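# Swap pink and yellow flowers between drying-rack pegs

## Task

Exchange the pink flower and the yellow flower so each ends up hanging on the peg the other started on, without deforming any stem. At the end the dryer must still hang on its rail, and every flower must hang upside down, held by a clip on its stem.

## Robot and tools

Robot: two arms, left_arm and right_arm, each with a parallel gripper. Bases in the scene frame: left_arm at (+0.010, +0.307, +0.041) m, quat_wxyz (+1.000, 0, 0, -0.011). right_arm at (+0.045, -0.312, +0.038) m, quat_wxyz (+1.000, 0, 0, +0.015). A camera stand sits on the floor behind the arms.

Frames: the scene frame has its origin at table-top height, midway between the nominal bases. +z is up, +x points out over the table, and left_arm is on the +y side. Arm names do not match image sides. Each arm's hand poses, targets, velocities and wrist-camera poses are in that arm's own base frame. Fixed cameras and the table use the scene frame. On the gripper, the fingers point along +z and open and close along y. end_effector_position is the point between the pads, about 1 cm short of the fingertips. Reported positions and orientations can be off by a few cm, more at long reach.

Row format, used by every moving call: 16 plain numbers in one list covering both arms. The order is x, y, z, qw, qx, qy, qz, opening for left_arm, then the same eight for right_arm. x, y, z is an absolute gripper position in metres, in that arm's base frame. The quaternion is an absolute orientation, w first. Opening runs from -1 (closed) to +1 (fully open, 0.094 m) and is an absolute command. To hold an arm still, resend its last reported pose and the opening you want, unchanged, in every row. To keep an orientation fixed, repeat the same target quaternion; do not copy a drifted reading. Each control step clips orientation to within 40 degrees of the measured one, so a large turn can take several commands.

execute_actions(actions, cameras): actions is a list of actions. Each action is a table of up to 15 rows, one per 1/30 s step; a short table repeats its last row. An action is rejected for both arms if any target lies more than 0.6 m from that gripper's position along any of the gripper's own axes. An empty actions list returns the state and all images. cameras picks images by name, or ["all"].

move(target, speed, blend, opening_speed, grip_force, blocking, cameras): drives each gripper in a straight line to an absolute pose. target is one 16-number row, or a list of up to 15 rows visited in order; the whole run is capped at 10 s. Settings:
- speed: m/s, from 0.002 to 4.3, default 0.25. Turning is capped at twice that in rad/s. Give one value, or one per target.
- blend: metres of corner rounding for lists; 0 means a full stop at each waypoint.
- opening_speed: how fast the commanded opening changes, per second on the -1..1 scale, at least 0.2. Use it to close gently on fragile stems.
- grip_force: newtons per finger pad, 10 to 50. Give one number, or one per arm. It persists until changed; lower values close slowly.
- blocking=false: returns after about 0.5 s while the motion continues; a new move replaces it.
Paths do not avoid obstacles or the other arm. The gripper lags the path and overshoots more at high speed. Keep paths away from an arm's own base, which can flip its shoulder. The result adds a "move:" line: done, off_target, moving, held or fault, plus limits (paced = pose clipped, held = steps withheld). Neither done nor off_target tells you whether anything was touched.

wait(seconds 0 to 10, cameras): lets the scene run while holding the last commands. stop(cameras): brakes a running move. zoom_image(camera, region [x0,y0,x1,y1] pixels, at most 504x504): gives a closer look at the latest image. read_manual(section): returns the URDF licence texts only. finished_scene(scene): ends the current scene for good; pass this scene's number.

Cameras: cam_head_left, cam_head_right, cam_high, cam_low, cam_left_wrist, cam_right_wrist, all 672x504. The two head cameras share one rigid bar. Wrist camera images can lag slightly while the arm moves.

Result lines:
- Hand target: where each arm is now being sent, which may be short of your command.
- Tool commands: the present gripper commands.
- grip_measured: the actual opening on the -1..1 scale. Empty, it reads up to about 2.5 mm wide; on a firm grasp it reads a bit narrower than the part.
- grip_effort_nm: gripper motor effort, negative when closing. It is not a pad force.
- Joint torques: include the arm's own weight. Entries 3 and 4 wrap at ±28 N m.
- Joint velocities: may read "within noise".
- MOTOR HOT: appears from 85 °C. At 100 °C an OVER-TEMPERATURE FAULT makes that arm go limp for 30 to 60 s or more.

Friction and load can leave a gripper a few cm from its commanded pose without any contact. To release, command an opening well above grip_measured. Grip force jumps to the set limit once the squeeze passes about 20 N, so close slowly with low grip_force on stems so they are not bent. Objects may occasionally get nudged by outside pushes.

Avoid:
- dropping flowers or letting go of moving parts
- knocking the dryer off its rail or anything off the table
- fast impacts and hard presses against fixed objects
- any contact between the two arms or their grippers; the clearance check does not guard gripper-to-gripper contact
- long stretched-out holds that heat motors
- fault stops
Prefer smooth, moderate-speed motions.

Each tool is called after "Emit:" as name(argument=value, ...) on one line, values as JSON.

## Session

Emit:
execute_actions(actions=[])

Scene clock: 0.00 s.
left_arm: end_effector_position=(+0.3818, -0.0762, +0.1917) grip_measured=+1.000 grip_effort_nm=n/a end_effector_quat_wxyz=(+0.513, -0.178, +0.780, -0.310) | right_arm: end_effector_position=(+0.2071, -0.4296, +0.1698) grip_measured=+1.000 grip_effort_nm=n/a end_effector_quat_wxyz=(+0.215, -0.045, +0.974, +0.061)
Joint positions: left_arm=[-0.105 0.868 0.313 0.264 0.205 -0.706 0.094] | right_arm=[-1.28 1.617 1.337 -1.306 -0.451 -1.376 0.094]
Joint velocities: within noise
Joint torques (N m): no reading
Heat: left arm: hottest elbow 42 °C; right arm: hottest elbow 31 °C.
Hand target: left_arm +0.3900, -0.0770, +0.2103; +0.527, -0.173, +0.770, -0.314 | right_arm +0.2092, -0.4368, +0.1764; +0.218, -0.047, +0.974, +0.051
Tool commands: left_gripper/opening=+1.0 right_gripper/opening=+1.0
camera_calibration:
cam_left_wrist: T_world_to_cam=[[-0.040905, -0.75473, 0.654759, -0.167536], [-0.754646, -0.406155, -0.515313, 0.393761], [0.654856, -0.51519, -0.55294, -0.0908651], [0, 0, 0, 1]] pos_world=[0.3498, -0.0133294, 0.262363]
cam_right_wrist: T_world_to_cam=[[0.124153, -0.987224, -0.0998696, -0.433962], [-0.992263, -0.123417, -0.0135385, 0.195114], [0.00103993, 0.100778, -0.994908, 0.300894], [0, 0, 0, 1]] pos_world=[0.247169, -0.434661, 0.258664]

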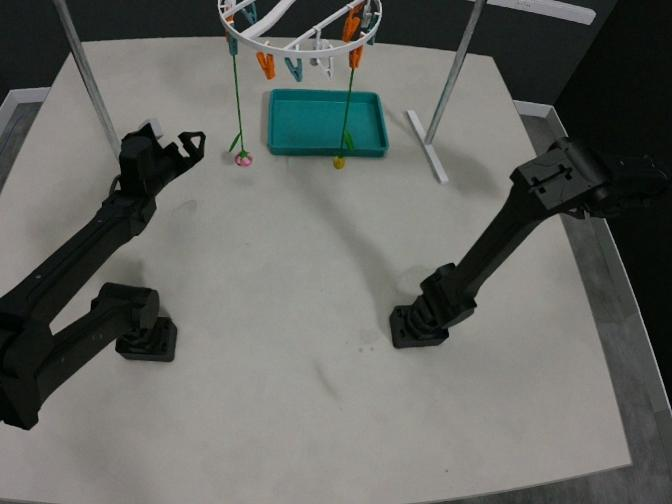

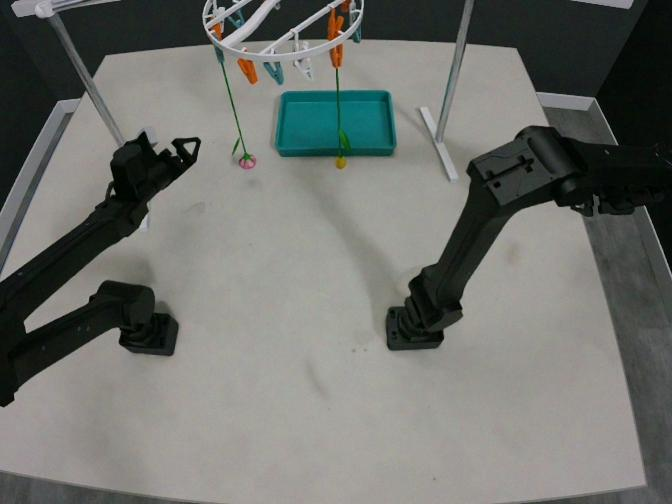

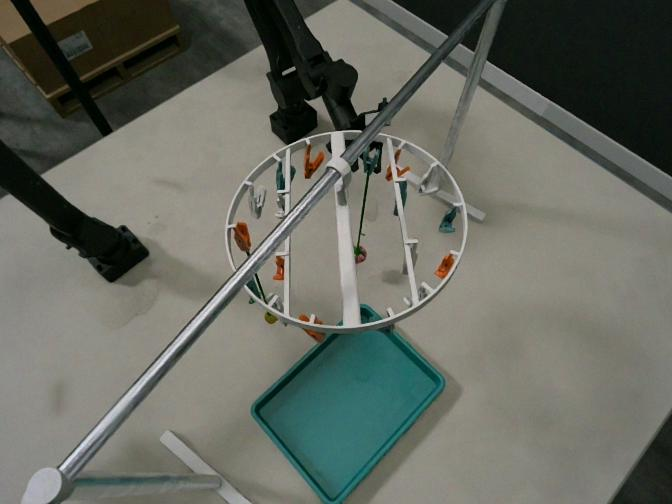

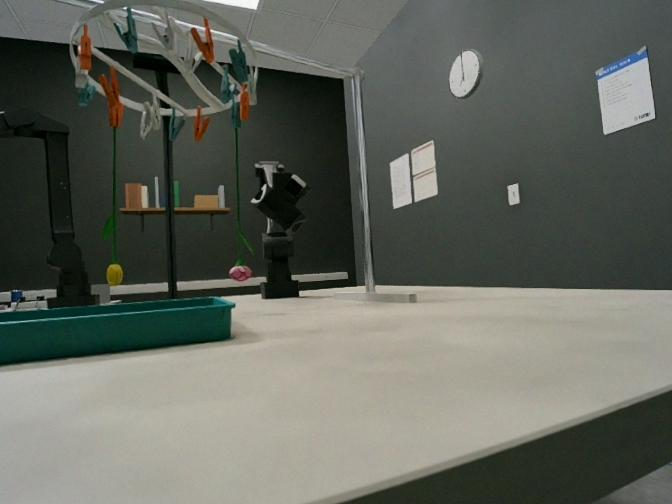

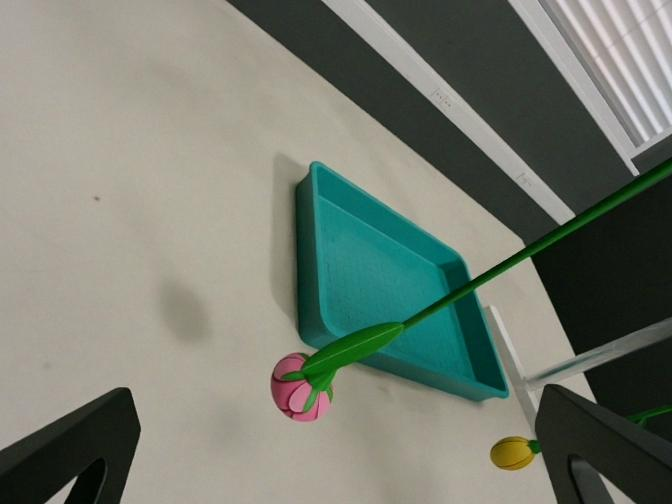

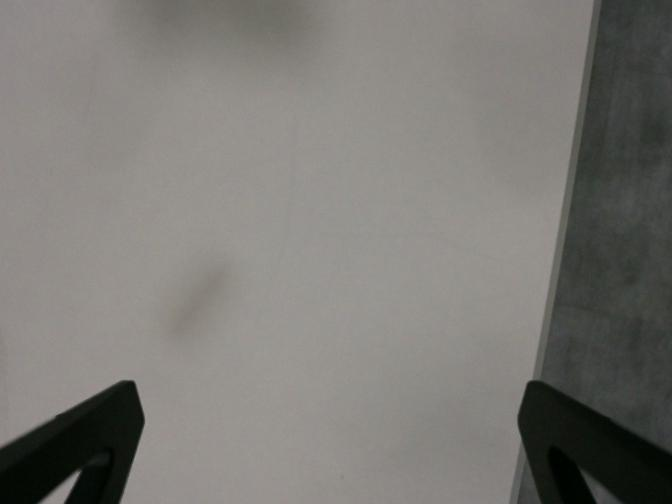

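Emit:
zoom_image(camera="cam_high", region=[210, 115, 480, 345])

Emit:
zoom_image(camera="cam_low", region=[55, 0, 275, 165])

Emit:
zoom_image(camera="cam_head_left", region=[200, 0, 400, 100])

Emit:
zoom_image(camera="cam_head_right", region=[190, 0, 390, 100])

Scaled by 1.867 from the camera's 672x504 image, which has a finer 960x720 frame.

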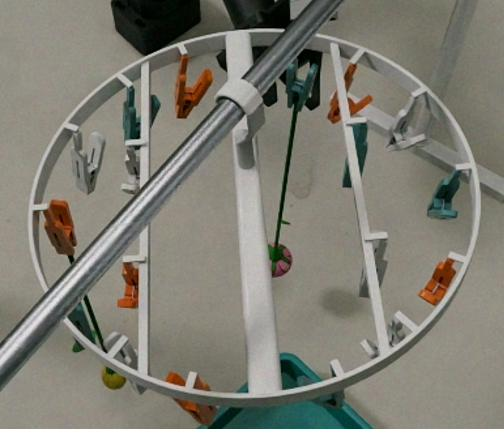

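Scaled by 2.291 from the camera's 672x504 image, which has a finer 960x720 frame.

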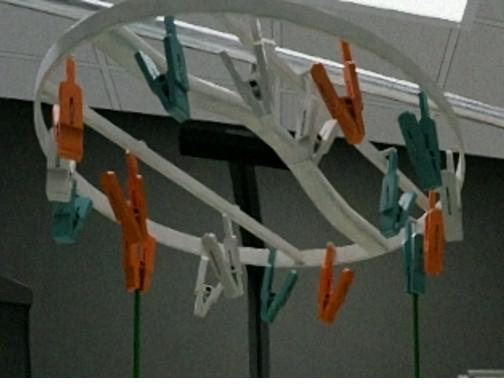

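Scaled by 2.520 from the camera's 672x504 image, which has a finer 960x720 frame.

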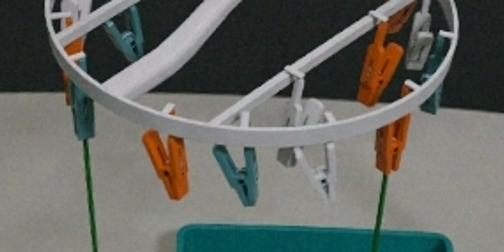

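Scaled by 2.520 from the camera's 672x504 image, which has a finer 960x720 frame.

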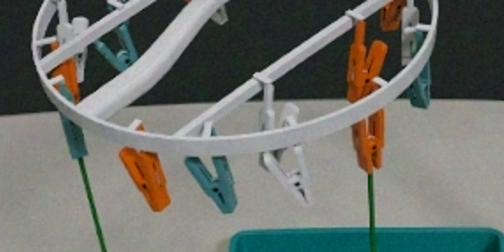

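Emit:
zoom_image(camera="cam_head_left", region=[215, 0, 275, 80])

Emit:
zoom_image(camera="cam_head_left", region=[275, 20, 385, 90])

Emit:
zoom_image(camera="cam_high", region=[340, 125, 410, 190])

Emit:
zoom_image(camera="cam_high", region=[225, 125, 325, 260])

Emit:
zoom_image(camera="cam_low", region=[85, 60, 255, 150])

Scaled by 6.300 from the camera's 672x504 image, which has a finer 960x720 frame.

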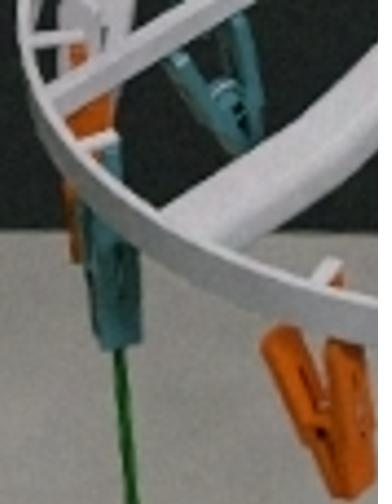

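Scaled by 4.582 from the camera's 672x504 image, which has a finer 960x720 frame.

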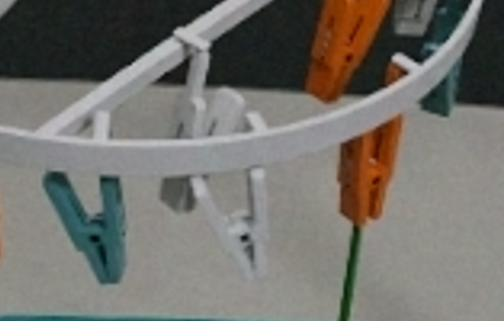

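Scaled by 7.200 from the camera's 672x504 image, which has a finer 960x720 frame.

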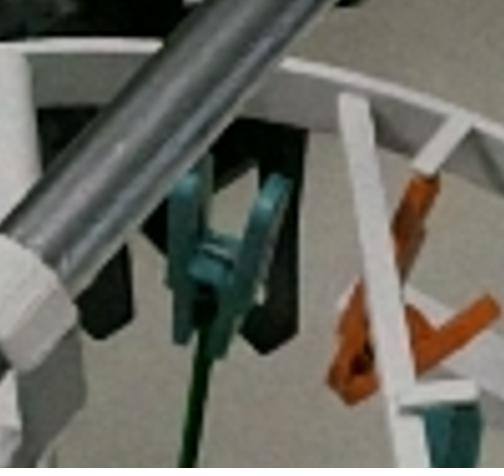

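Scaled by 3.733 from the camera's 672x504 image, which has a finer 960x720 frame.

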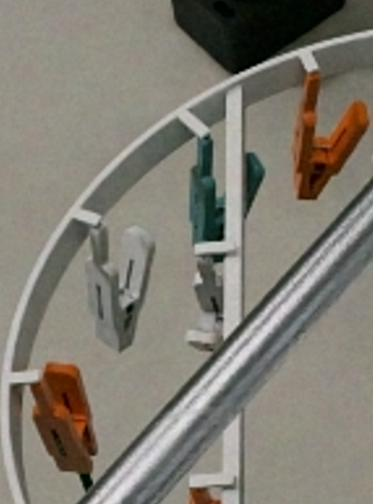

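Scaled by 2.965 from the camera's 672x504 image, which has a finer 960x720 frame.

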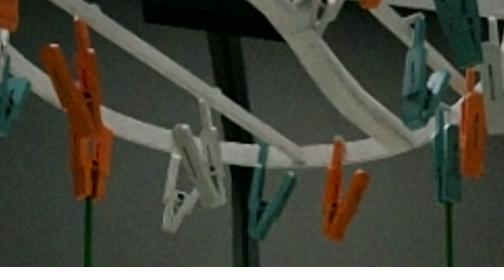

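Emit:
move(target=[[0.296,-0.281,0.25,0.7746,0.1317,0.5944,-0.1717,0.3,0.372,0.085,0.43,0.7425,-0.2334,0.5395,0.3213,0.15]], speed=0.35, cameras=["all"])

Emit:
zoom_image(camera="cam_right_wrist", region=[200, 250, 500, 504])

Scene clock: 119.57 s.
left_arm: end_effector_position=(+0.2915, -0.2679, +0.2328) grip_measured=+0.302 grip_effort_nm=-0.12 end_effector_quat_wxyz=(+0.763, +0.140, +0.611, -0.161) | right_arm: end_effector_position=(+0.3644, +0.0819, +0.4080) grip_measured=+0.151 grip_effort_nm=-0.08 end_effector_quat_wxyz=(+0.566, -0.442, +0.559, +0.415)
Joint positions: left_arm=[-0.959 1.303 0.225 1.327 -0.512 0.141 0.061] | right_arm=[-0.262 1.118 1.058 -1.078 -1.555 -1.174 0.054]
Joint torques (N m): left_arm=[1.79 -3.55 7.73 2.78 0.06 0.14] | right_arm=[1.32 -6.18 12.38 1.32 -0.73 0.19]
Heat: left arm: hottest elbow 56 °C; right arm: hottest elbow 39 °C.
Hand target: left_arm +0.2953, -0.2802, +0.2500; +0.774, +0.131, +0.595, -0.172 | right_arm +0.3702, +0.0839, +0.4294; +0.573, -0.456, +0.546, +0.406
Off the commanded pose: left_arm 0.022 m, 3 deg | right_arm 0.023 m, 33 deg.
joint sent to its limit (right arm) — joint 5 (wrist yaw), lower limit. The joint targets are off in orientation, not in position.
move: off_target (left_arm, right_arm)
camera_calibration:
cam_left_wrist: T_world_to_cam=[[-0.409171, -0.91202, -0.028267, -0.118547], [-0.185348, 0.113408, -0.976107, 0.349523], [0.893435, -0.394155, -0.215444, -0.223545], [0, 0, 0, 1]] pos_world=[0.216, -0.235867, 0.28966]
cam_right_wrist: T_world_to_cam=[[0.964768, -0.25937, 0.0441648, -0.349419], [-0.0728436, -0.424618, -0.902437, 0.469806], [0.252818, 0.867425, -0.428551, 0.10051], [0, 0, 0, 1]] pos_world=[0.34592, 0.0216748, 0.482477]

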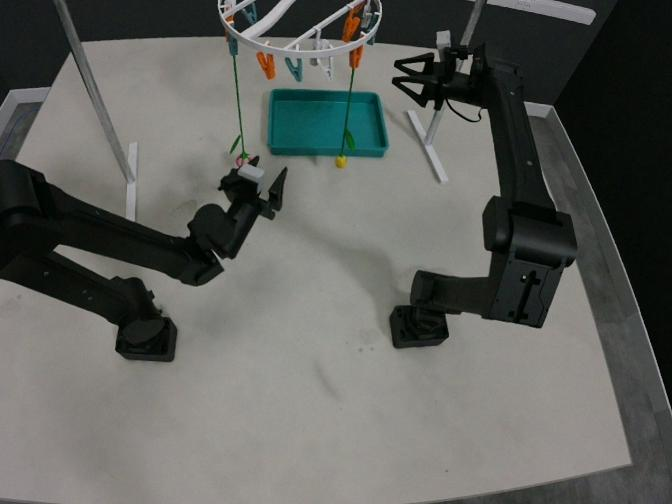

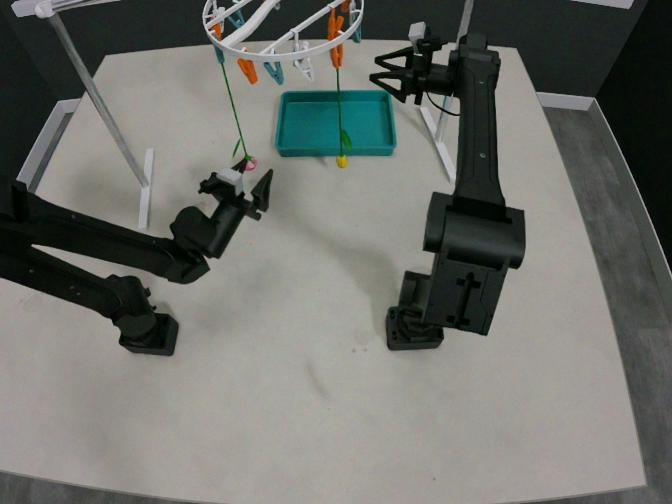

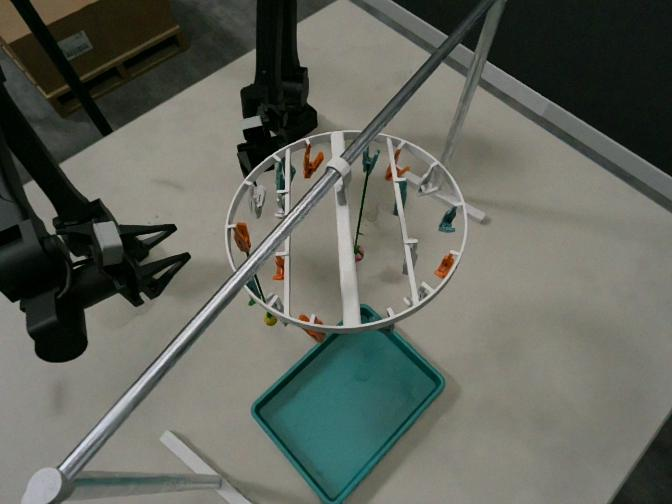

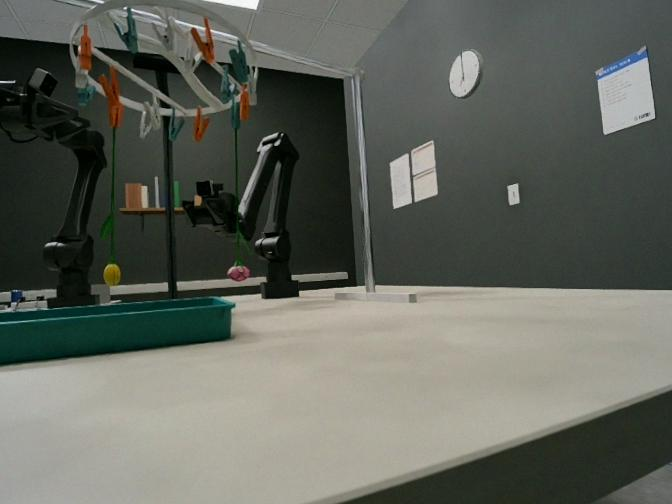

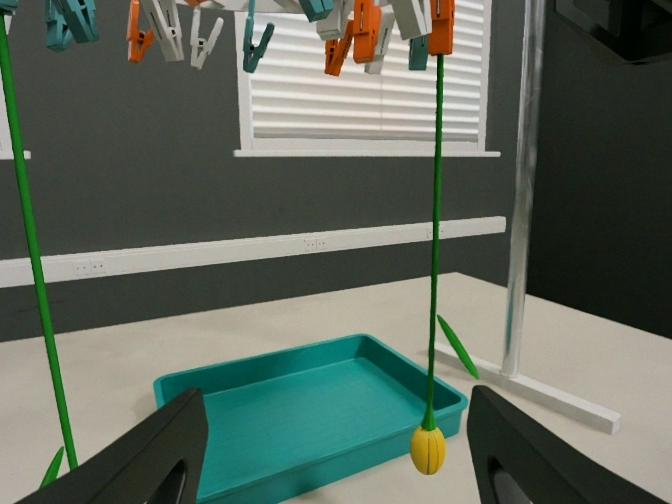

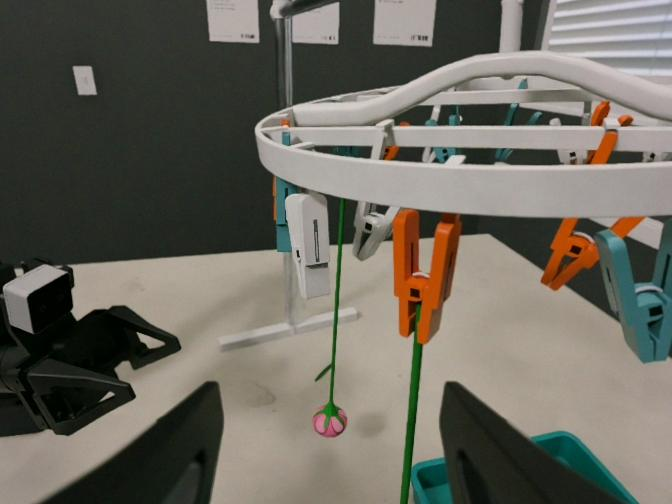

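Scaled by 1.680 from the camera's 672x504 image, which has a finer 960x720 frame.

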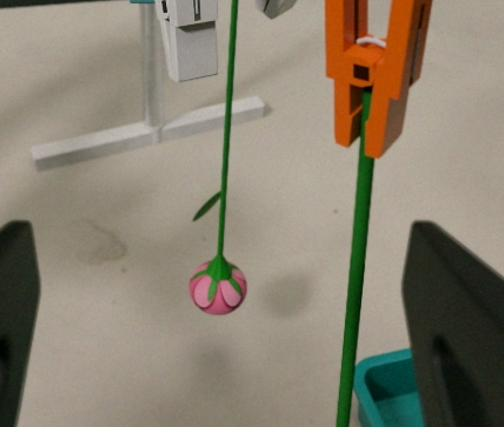

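Emit:
move(target=[[0.296,-0.281,0.25,0.7746,0.1317,0.5944,-0.1717,0.3,0.33,0.0,0.36,0.6422,0.0334,0.7653,-0.0280,0.15]], speed=0.35, cameras=["cam_right_wrist"])

Scene clock: 136.17 s.
left_arm: end_effector_position=(+0.2916, -0.2680, +0.2327) grip_measured=+0.302 grip_effort_nm=-0.12 end_effector_quat_wxyz=(+0.763, +0.140, +0.611, -0.161) | right_arm: end_effector_position=(+0.3308, -0.0030, +0.3665) grip_measured=+0.151 grip_effort_nm=-0.07 end_effector_quat_wxyz=(+0.647, +0.031, +0.761, -0.035)
Joint positions: left_arm=[-0.959 1.303 0.225 1.327 -0.512 0.141 0.061] | right_arm=[0.085 0.443 0.58 -0.3 0.178 0.015 0.054]
Joint torques (N m): left_arm=[1.79 -3.49 7.76 2.81 0.06 0.17] | right_arm=[1.26 2.32 8.79 1.72 0.11 0.19]
Heat: left arm: hottest elbow 57 °C; right arm: hottest elbow 42 °C.
Hand target: left_arm +0.2953, -0.2802, +0.2499; +0.774, +0.132, +0.595, -0.172 | right_arm +0.3301, -0.0001, +0.3600; +0.642, +0.033, +0.765, -0.028
Off the commanded pose: left_arm 0.022 m, 3 deg | right_arm 0.007 m, 1 deg.
move: off_target (left_arm)
camera_calibration:
cam_right_wrist: T_world_to_cam=[[-0.0853024, -0.996129, 0.0212094, 0.0163759], [-0.554855, 0.0298121, -0.831413, 0.528667], [0.827562, -0.0826896, -0.55525, 0.0182865], [0, 0, 0, 1]] pos_world=[0.279597, 0.00206393, 0.449347]
Images, in order (width x height): cam_right_wrist 672x504.

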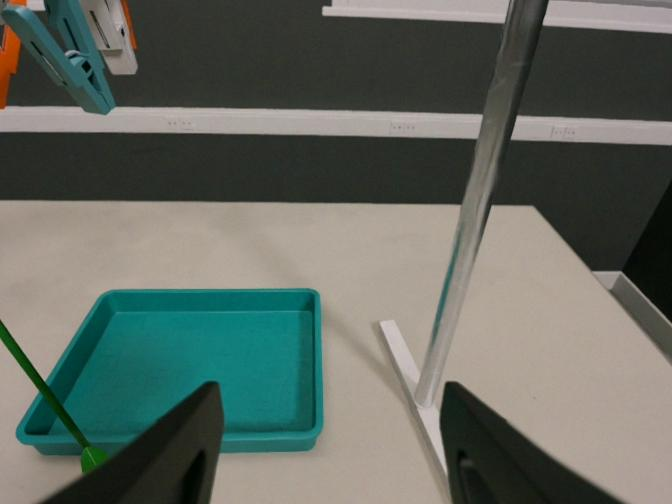

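Emit:
move(target=[[0.388,-0.409,0.262,0.7746,0.1317,0.5944,-0.1717,0.3,0.372,0.085,0.44,0.7425,-0.2334,0.5395,0.3213,0.15]], speed=0.25, cameras=["cam_right_wrist","cam_left_wrist"])

Emit:
zoom_image(camera="cam_right_wrist", region=[220, 300, 460, 504])

Scene clock: 144.73 s.
left_arm: end_effector_position=(+0.3808, -0.3962, +0.2528) grip_measured=+0.302 grip_effort_nm=-0.12 end_effector_quat_wxyz=(+0.770, +0.133, +0.601, -0.169) | right_arm: end_effector_position=(+0.3694, +0.0873, +0.4302) grip_measured=+0.151 grip_effort_nm=-0.08 end_effector_quat_wxyz=(+0.738, -0.233, +0.546, +0.321)
Joint positions: left_arm=[-0.959 1.623 0.654 1.25 -0.508 0.141 0.061] | right_arm=[-0.129 0.867 0.551 0.8 -0.884 0.392 0.054]
Joint torques (N m): left_arm=[2.43 -8.59 8.55 1.47 0.24 0.14] | right_arm=[-0.03 -1.32 9.94 2.13 0.15 0.17]
Heat: left arm: hottest elbow 56 °C; right arm: hottest elbow 42 °C.
Hand target: left_arm +0.3874, -0.4083, +0.2621; +0.775, +0.132, +0.594, -0.172 | right_arm +0.3718, +0.0851, +0.4398; +0.742, -0.234, +0.540, +0.321
Off the commanded pose: left_arm 0.017 m, 1 deg | right_arm 0.010 m, 1 deg.
move: off_target (left_arm)
camera_calibration:
cam_left_wrist: T_world_to_cam=[[-0.412035, -0.911071, -0.0133018, -0.200804], [-0.166287, 0.0895413, -0.982004, 0.384833], [0.895866, -0.402408, -0.188394, -0.360494], [0, 0, 0, 1]] pos_world=[0.304209, -0.362471, 0.307321]
cam_right_wrist: T_world_to_cam=[[0.730134, -0.683289, 0.00441085, -0.21307], [-0.084743, -0.0969544, -0.991675, 0.506734], [0.678028, 0.723682, -0.128694, -0.169463], [0, 0, 0, 1]] pos_world=[0.313413, 0.0261787, 0.481646]
Images, in order (width x height): cam_left_wrist 672x504, cam_right_wrist 672x504.

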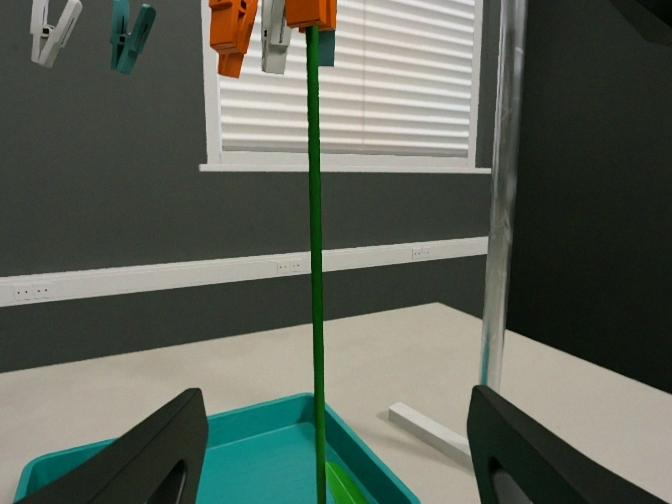

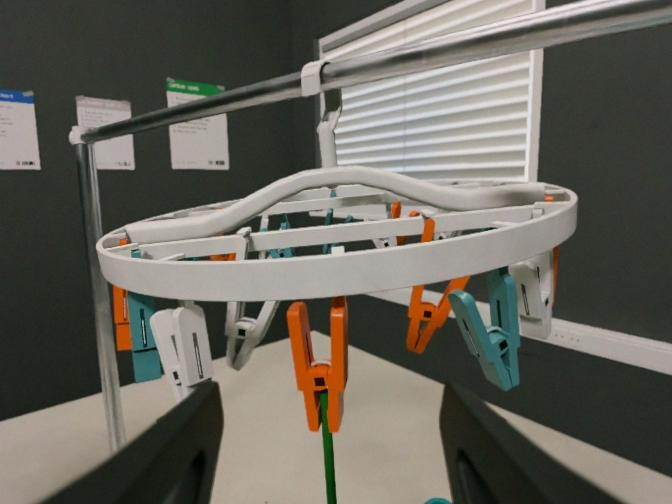

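Scaled by 2.100 from the camera's 672x504 image, which has a finer 960x720 frame.

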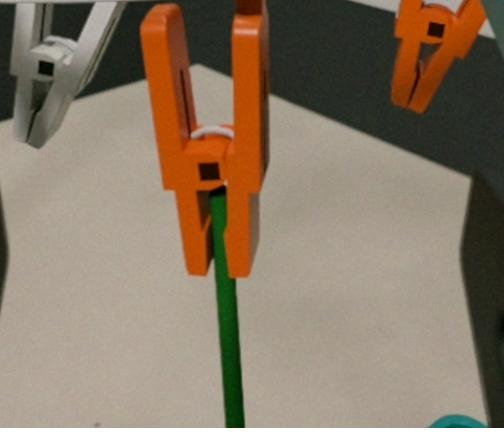

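Emit:
move(target=[[0.4455,-0.4275,0.262,0.7746,0.1317,0.5944,-0.1717,0.3,0.3805,0.1075,0.435,0.7501,-0.2202,0.5450,0.3031,0.15]], speed=0.15, cameras=["cam_right_wrist","cam_left_wrist"])

Emit:
zoom_image(camera="cam_right_wrist", region=[220, 300, 460, 504])

Emit:
zoom_image(camera="cam_left_wrist", region=[280, 400, 380, 500])

Scene clock: 162.00 s.
left_arm: end_effector_position=(+0.4338, -0.4187, +0.2524) grip_measured=+0.302 grip_effort_nm=-0.12 end_effector_quat_wxyz=(+0.770, +0.141, +0.600, -0.166) | right_arm: end_effector_position=(+0.3793, +0.1038, +0.4284) grip_measured=+0.151 grip_effort_nm=-0.08 end_effector_quat_wxyz=(+0.747, -0.213, +0.550, +0.307)
Joint positions: left_arm=[-0.888 1.716 0.794 1.191 -0.432 0.133 0.061] | right_arm=[-0.037 0.867 0.551 0.746 -0.749 0.322 0.054]
Joint torques (N m): left_arm=[3.08 -10.17 9.02 1.51 0.22 -0.05] | right_arm=[1.38 -1.73 9.76 1.26 0.28 -0.11]
Heat: left arm: hottest elbow 54 °C; right arm: hottest elbow 42 °C.
Hand target: left_arm +0.4447, -0.4268, +0.2622; +0.775, +0.132, +0.594, -0.172 | right_arm +0.3804, +0.1074, +0.4349; +0.750, -0.220, +0.545, +0.303
Off the commanded pose: left_arm 0.018 m, 1 deg | right_arm 0.008 m, 1 deg.
move: off_target (left_arm)
camera_calibration:
cam_left_wrist: T_world_to_cam=[[-0.415952, -0.908902, -0.0296863, -0.192776], [-0.160342, 0.105434, -0.981414, 0.399213], [0.89514, -0.403461, -0.18959, -0.417015], [0, 0, 0, 1]] pos_world=[0.357111, -0.385554, 0.307009]
cam_right_wrist: T_world_to_cam=[[0.69434, -0.719594, -0.00879185, -0.18594], [-0.0909142, -0.0755915, -0.992986, 0.507986], [0.713882, 0.690269, -0.117907, -0.203124], [0, 0, 0, 1]] pos_world=[0.320295, 0.044808, 0.478838]
Images, in order (width x height): cam_left_wrist 672x504, cam_right_wrist 672x504.

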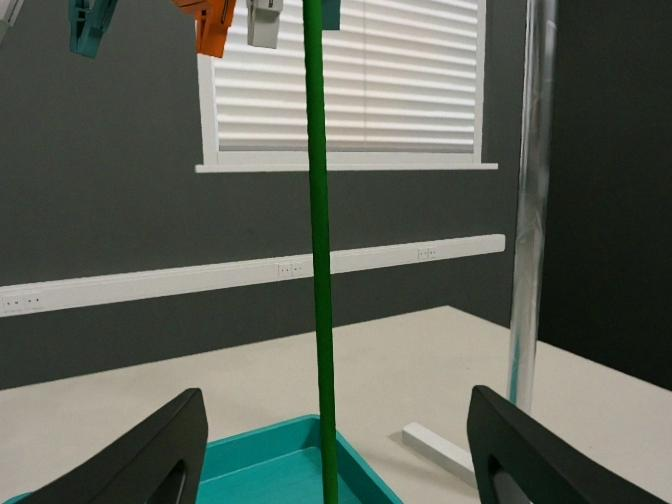

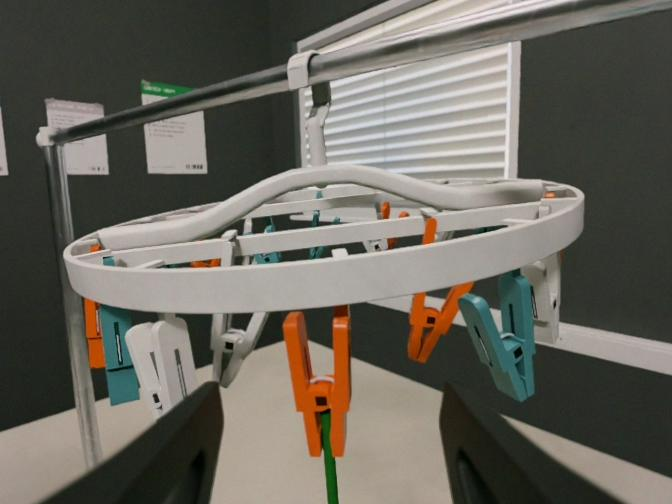

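Scaled by 2.100 from the camera's 672x504 image, which has a finer 960x720 frame.

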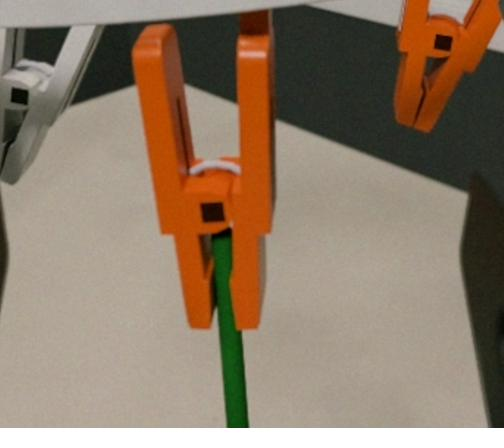

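Scaled by 5.040 from the camera's 672x504 image, which has a finer 960x720 frame.

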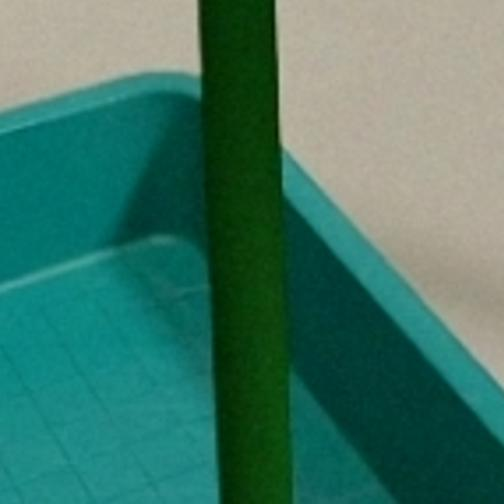

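Emit:
move(target=[[0.4693,-0.4356,0.262,0.7746,0.1317,0.5944,-0.1717,0.3,0.4305,0.160,0.429,0.7501,-0.2202,0.5450,0.3031,0.15]], speed=0.1, cameras=["cam_right_wrist","cam_left_wrist","cam_low","cam_high"])

Emit:
zoom_image(camera="cam_right_wrist", region=[220, 300, 460, 504])

Emit:
zoom_image(camera="cam_left_wrist", region=[280, 400, 380, 500])

Scene clock: 173.23 s.
left_arm: end_effector_position=(+0.4550, -0.4294, +0.2520) grip_measured=+0.302 grip_effort_nm=-0.12 end_effector_quat_wxyz=(+0.769, +0.142, +0.600, -0.168) | right_arm: end_effector_position=(+0.4234, +0.1544, +0.3973) grip_measured=+0.151 grip_effort_nm=-0.08 end_effector_quat_wxyz=(+0.730, -0.207, +0.572, +0.310)
Joint positions: left_arm=[-0.866 1.756 0.856 1.164 -0.406 0.124 0.061] | right_arm=[0.134 1.033 0.597 0.754 -0.591 0.236 0.054]
Joint torques (N m): left_arm=[3.43 -10.81 9.22 1.52 0.22 -0.06] | right_arm=[1.32 -3.84 12.6 2.39 0.21 -0.11]
Heat: left arm: hottest elbow 54 °C; right arm: hottest elbow 43 °C.
Hand target: left_arm +0.4686, -0.4347, +0.2620; +0.775, +0.132, +0.594, -0.172 | right_arm +0.4283, +0.1593, +0.4282; +0.750, -0.220, +0.545, +0.303
Off the commanded pose: left_arm 0.019 m, 2 deg | right_arm 0.033 m, 4 deg.
move: off_target (left_arm, right_arm)
camera_calibration:
cam_left_wrist: T_world_to_cam=[[-0.420535, -0.906803, -0.0292926, -0.190659], [-0.160692, 0.10622, -0.981272, 0.403842], [0.892933, -0.407952, -0.190385, -0.441125], [0, 0, 0, 1]] pos_world=[0.37861, -0.395744, 0.306711]
cam_right_wrist: T_world_to_cam=[[0.692763, -0.719899, -0.0427142, -0.166336], [-0.147841, -0.0837976, -0.985455, 0.507336], [0.705849, 0.689002, -0.164482, -0.251003], [0, 0, 0, 1]] pos_world=[0.367407, 0.0957095, 0.451566]
Images, in order (width x height): cam_high 672x504, cam_low 672x504, cam_left_wrist 672x504, cam_right_wrist 672x504.

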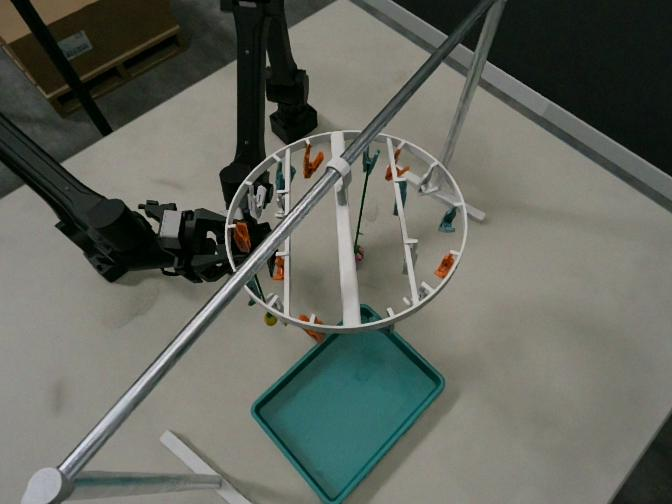

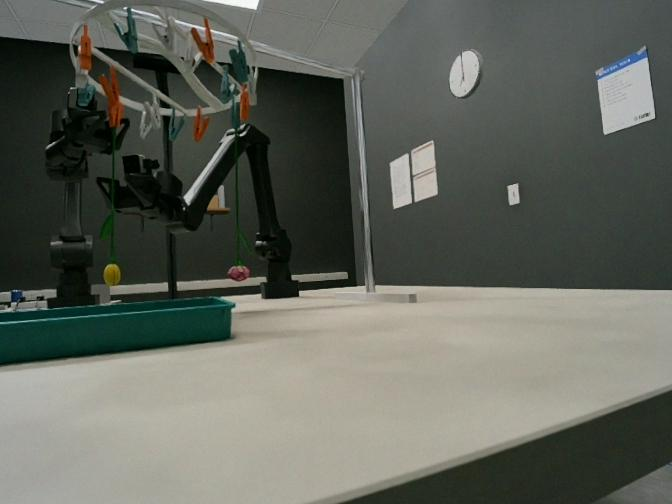

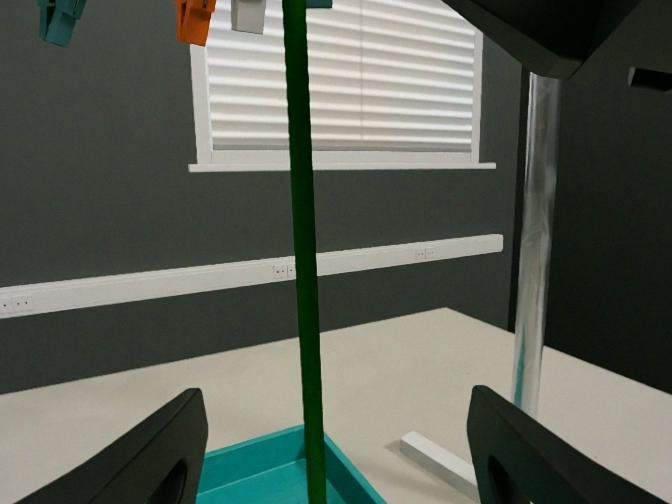

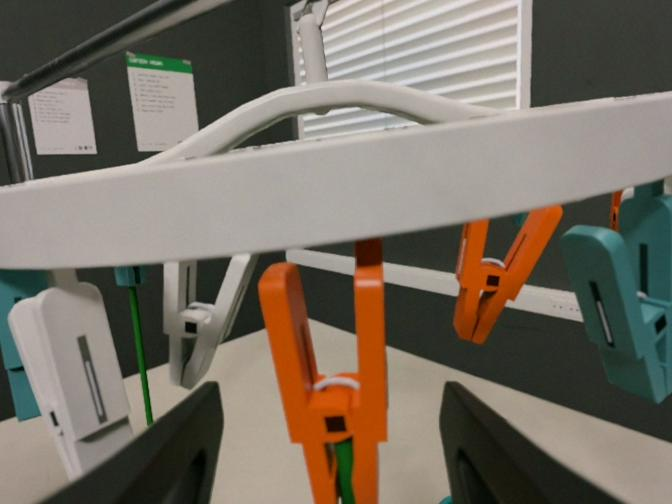

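Scaled by 2.100 from the camera's 672x504 image, which has a finer 960x720 frame.

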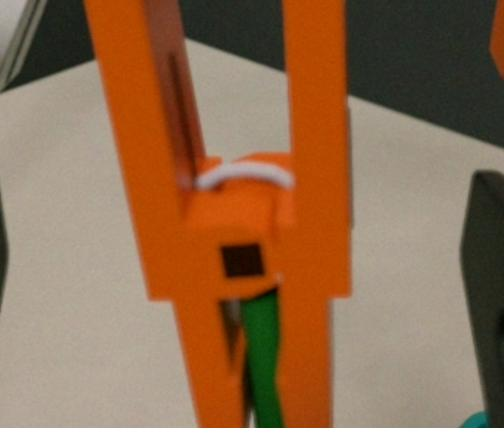

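Scaled by 5.040 from the camera's 672x504 image, which has a finer 960x720 frame.

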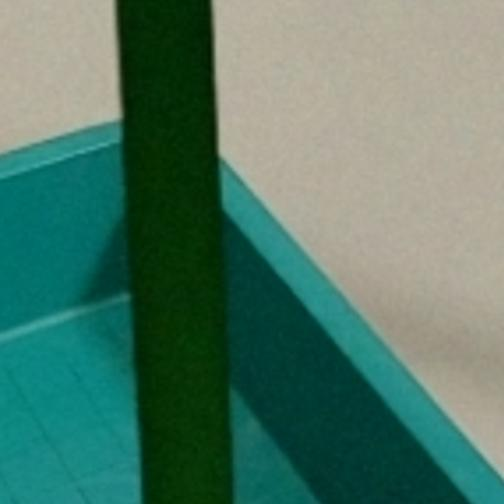

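Emit:
move(target=[[0.4757,-0.4300,0.262,0.7746,0.1317,0.5944,-0.1717,0.0,0.4360,0.1628,0.455,0.7501,-0.2202,0.5450,0.3031,0.15]], speed=0.08, cameras=["cam_right_wrist","cam_left_wrist"])

Emit:
zoom_image(camera="cam_left_wrist", region=[280, 400, 380, 500])

Scene clock: 193.30 s.
left_arm: end_effector_position=(+0.4613, -0.4240, +0.2517) grip_measured=+0.002 grip_effort_nm=-0.12 end_effector_quat_wxyz=(+0.769, +0.142, +0.600, -0.167) | right_arm: end_effector_position=(+0.4320, +0.1573, +0.4227) grip_measured=+0.151 grip_effort_nm=-0.08 end_effector_quat_wxyz=(+0.734, -0.208, +0.567, +0.309)
Joint positions: left_arm=[-0.848 1.756 0.856 1.162 -0.389 0.119 0.047] | right_arm=[0.14 1.033 0.662 0.701 -0.585 0.233 0.054]
Joint torques (N m): left_arm=[3.37 -10.99 9.24 1.54 0.21 -0.07] | right_arm=[1.32 -5.25 12.86 1.42 0.21 -0.13]
Heat: left arm: hottest elbow 53 °C; right arm: hottest elbow 44 °C.
Hand target: left_arm +0.4749, -0.4293, +0.2620; +0.775, +0.132, +0.594, -0.172 | right_arm +0.4340, +0.1621, +0.4544; +0.750, -0.220, +0.545, +0.303
Off the commanded pose: left_arm 0.019 m, 2 deg | right_arm 0.033 m, 3 deg.
move: off_target (left_arm, right_arm)
camera_calibration:
cam_left_wrist: T_world_to_cam=[[-0.420347, -0.906881, -0.0295805, -0.183268], [-0.16123, 0.106734, -0.981128, 0.404345], [0.892924, -0.407645, -0.191081, -0.444219], [0, 0, 0, 1]] pos_world=[0.38481, -0.390444, 0.306412]
cam_right_wrist: T_world_to_cam=[[0.692971, -0.720138, -0.0345313, -0.17262], [-0.134968, -0.0825294, -0.987407, 0.528979], [0.708219, 0.688905, -0.154386, -0.260214], [0, 0, 0, 1]] pos_world=[0.375304, 0.0986088, 0.476183]
Images, in order (width x height): cam_left_wrist 672x504, cam_right_wrist 672x504.

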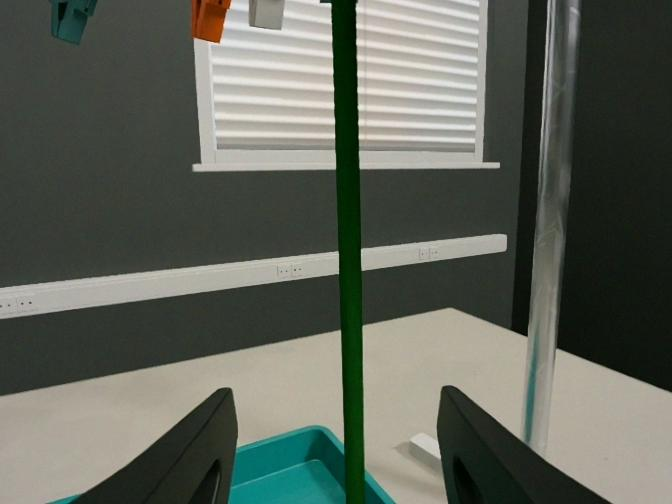

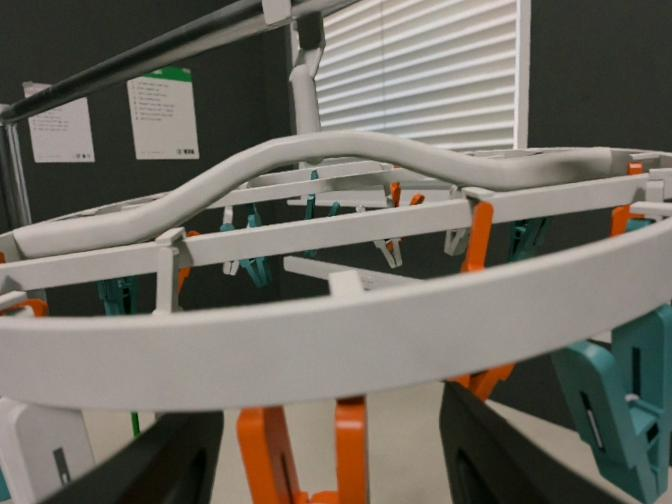

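Scaled by 5.040 from the camera's 672x504 image, which has a finer 960x720 frame.

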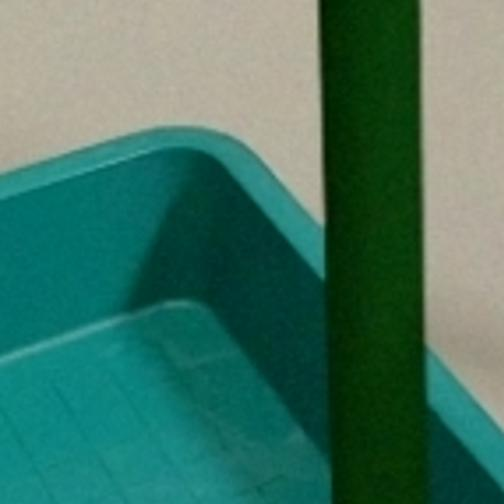

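Emit:
move(target=[[0.4782,-0.4340,0.262,0.7746,0.1317,0.5944,-0.1717,0.0,0.4346,0.1648,0.4535,0.7501,-0.2202,0.5450,0.3031,0.15],[0.4782,-0.4340,0.262,0.7746,0.1317,0.5944,-0.1717,-1.0,0.4346,0.1648,0.4535,0.7501,-0.2202,0.5450,0.3031,0.15]], speed=0.06, grip_force=[17, 50], cameras=["cam_right_wrist","cam_left_wrist"])

Emit:
zoom_image(camera="cam_right_wrist", region=[200, 340, 480, 504])

Scene clock: 210.37 s.
left_arm: end_effector_position=(+0.4643, -0.4275, +0.2519) grip_measured=-0.916 grip_effort_nm=-0.44 end_effector_quat_wxyz=(+0.769, +0.142, +0.600, -0.168) | right_arm: end_effector_position=(+0.4316, +0.1594, +0.4229) grip_measured=+0.151 grip_effort_nm=-0.07 end_effector_quat_wxyz=(+0.735, -0.209, +0.567, +0.309)
Joint positions: left_arm=[-0.848 1.765 0.87 1.157 -0.389 0.119 0.004] | right_arm=[0.146 1.033 0.662 0.701 -0.579 0.229 0.054]
Joint torques (N m): left_arm=[3.25 -10.99 9.32 1.54 0.15 -0.06] | right_arm=[1.44 -5.54 12.55 1.48 0.2 -0.11]
Heat: left arm: hottest elbow 55 °C; right arm: hottest elbow 51 °C.
Hand target: left_arm +0.4774, -0.4333, +0.2621; +0.775, +0.132, +0.594, -0.172 | right_arm +0.4329, +0.1641, +0.4530; +0.750, -0.220, +0.545, +0.303
Off the commanded pose: left_arm 0.018 m, 2 deg | right_arm 0.031 m, 3 deg.
grip_force (N): 17, 50
move: off_target (left_arm, right_arm); target 2's new opening was sent with left_arm's hand 0.018 m and 2 deg from that target
camera_calibration:
cam_left_wrist: T_world_to_cam=[[-0.420463, -0.906845, -0.0290455, -0.185148], [-0.161176, 0.106157, -0.9812, 0.405178], [0.892879, -0.407876, -0.190796, -0.448496], [0, 0, 0, 1]] pos_world=[0.38791, -0.393844, 0.306612]
cam_right_wrist: T_world_to_cam=[[0.692862, -0.720317, -0.0329411, -0.171384], [-0.133039, -0.0828021, -0.987646, 0.528612], [0.708691, 0.688685, -0.153201, -0.262078], [0, 0, 0, 1]] pos_world=[0.374804, 0.100808, 0.476286]
Images, in order (width x height): cam_left_wrist 672x504, cam_right_wrist 672x504.

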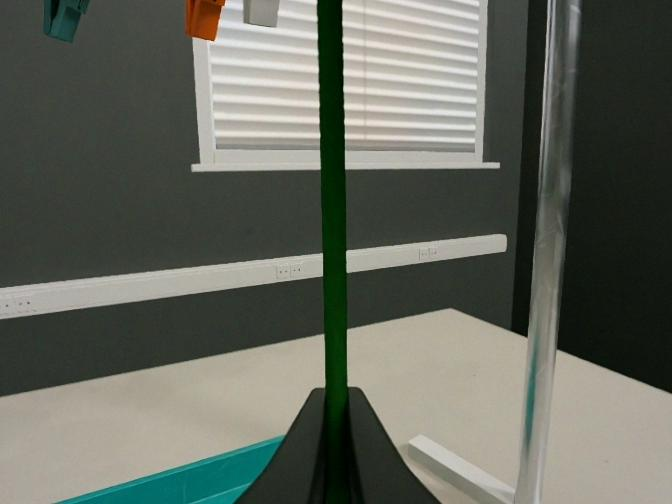

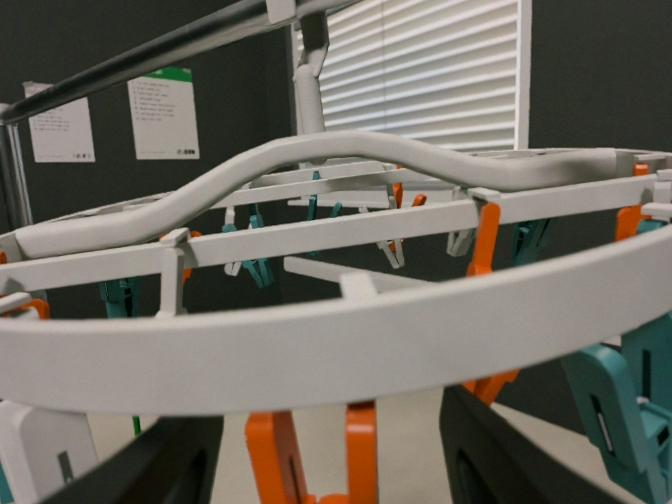

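Scaled by 1.800 from the camera's 672x504 image, which has a finer 960x720 frame.

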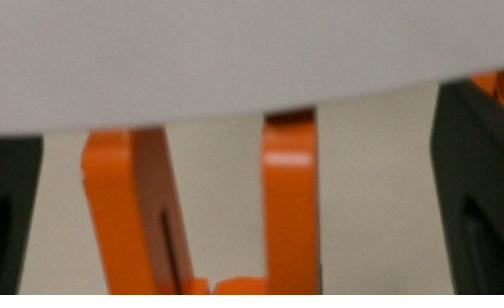

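Emit:
move(target=[[0.4782,-0.4340,0.262,0.7746,0.1317,0.5944,-0.1717,-1.0,0.4346,0.1648,0.4435,0.7501,-0.2202,0.5450,0.3031,0.15]], speed=0.05, cameras=["cam_right_wrist"])

Emit:
zoom_image(camera="cam_right_wrist", region=[200, 340, 480, 504])

Scene clock: 225.03 s.
left_arm: end_effector_position=(+0.4643, -0.4275, +0.2519) grip_measured=-0.917 grip_effort_nm=-0.45 end_effector_quat_wxyz=(+0.769, +0.142, +0.600, -0.168) | right_arm: end_effector_position=(+0.4311, +0.1594, +0.4245) grip_measured=+0.151 grip_effort_nm=-0.07 end_effector_quat_wxyz=(+0.737, -0.210, +0.564, +0.308)
Joint positions: left_arm=[-0.848 1.765 0.87 1.157 -0.389 0.119 0.004] | right_arm=[0.147 1.033 0.662 0.708 -0.578 0.229 0.054]
Joint torques (N m): left_arm=[3.25 -11.05 9.29 1.54 0.15 -0.06] | right_arm=[1.49 -4.19 11.22 2.39 0.21 -0.12]
Heat: left arm: hottest elbow 58 °C; right arm: hottest elbow 54 °C.
Hand target: left_arm +0.4774, -0.4333, +0.2621; +0.775, +0.132, +0.594, -0.172 | right_arm +0.4338, +0.1644, +0.4432; +0.750, -0.220, +0.545, +0.303
Off the commanded pose: left_arm 0.018 m, 2 deg | right_arm 0.020 m, 3 deg.
grip_force (N): 17, 50
move: off_target (left_arm, right_arm)
camera_calibration:
cam_right_wrist: T_world_to_cam=[[0.693076, -0.720313, -0.0281905, -0.173002], [-0.125349, -0.0819143, -0.988725, 0.527126], [0.709883, 0.688795, -0.147064, -0.264585], [0, 0, 0, 1]] pos_world=[0.373802, 0.100808, 0.477395]
Images, in order (width x height): cam_right_wrist 672x504.

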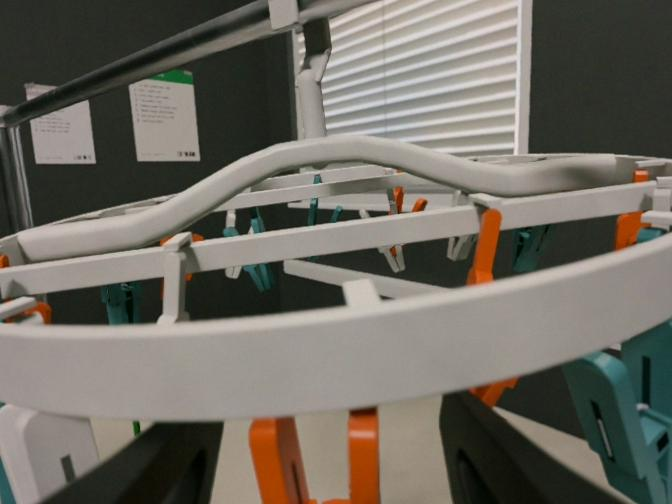

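Scaled by 1.800 from the camera's 672x504 image, which has a finer 960x720 frame.

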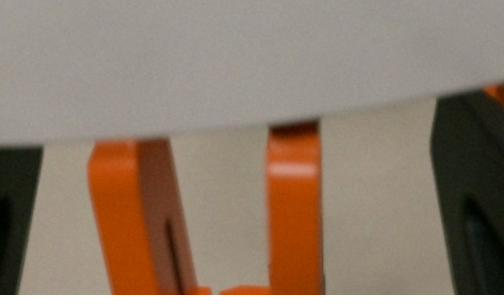

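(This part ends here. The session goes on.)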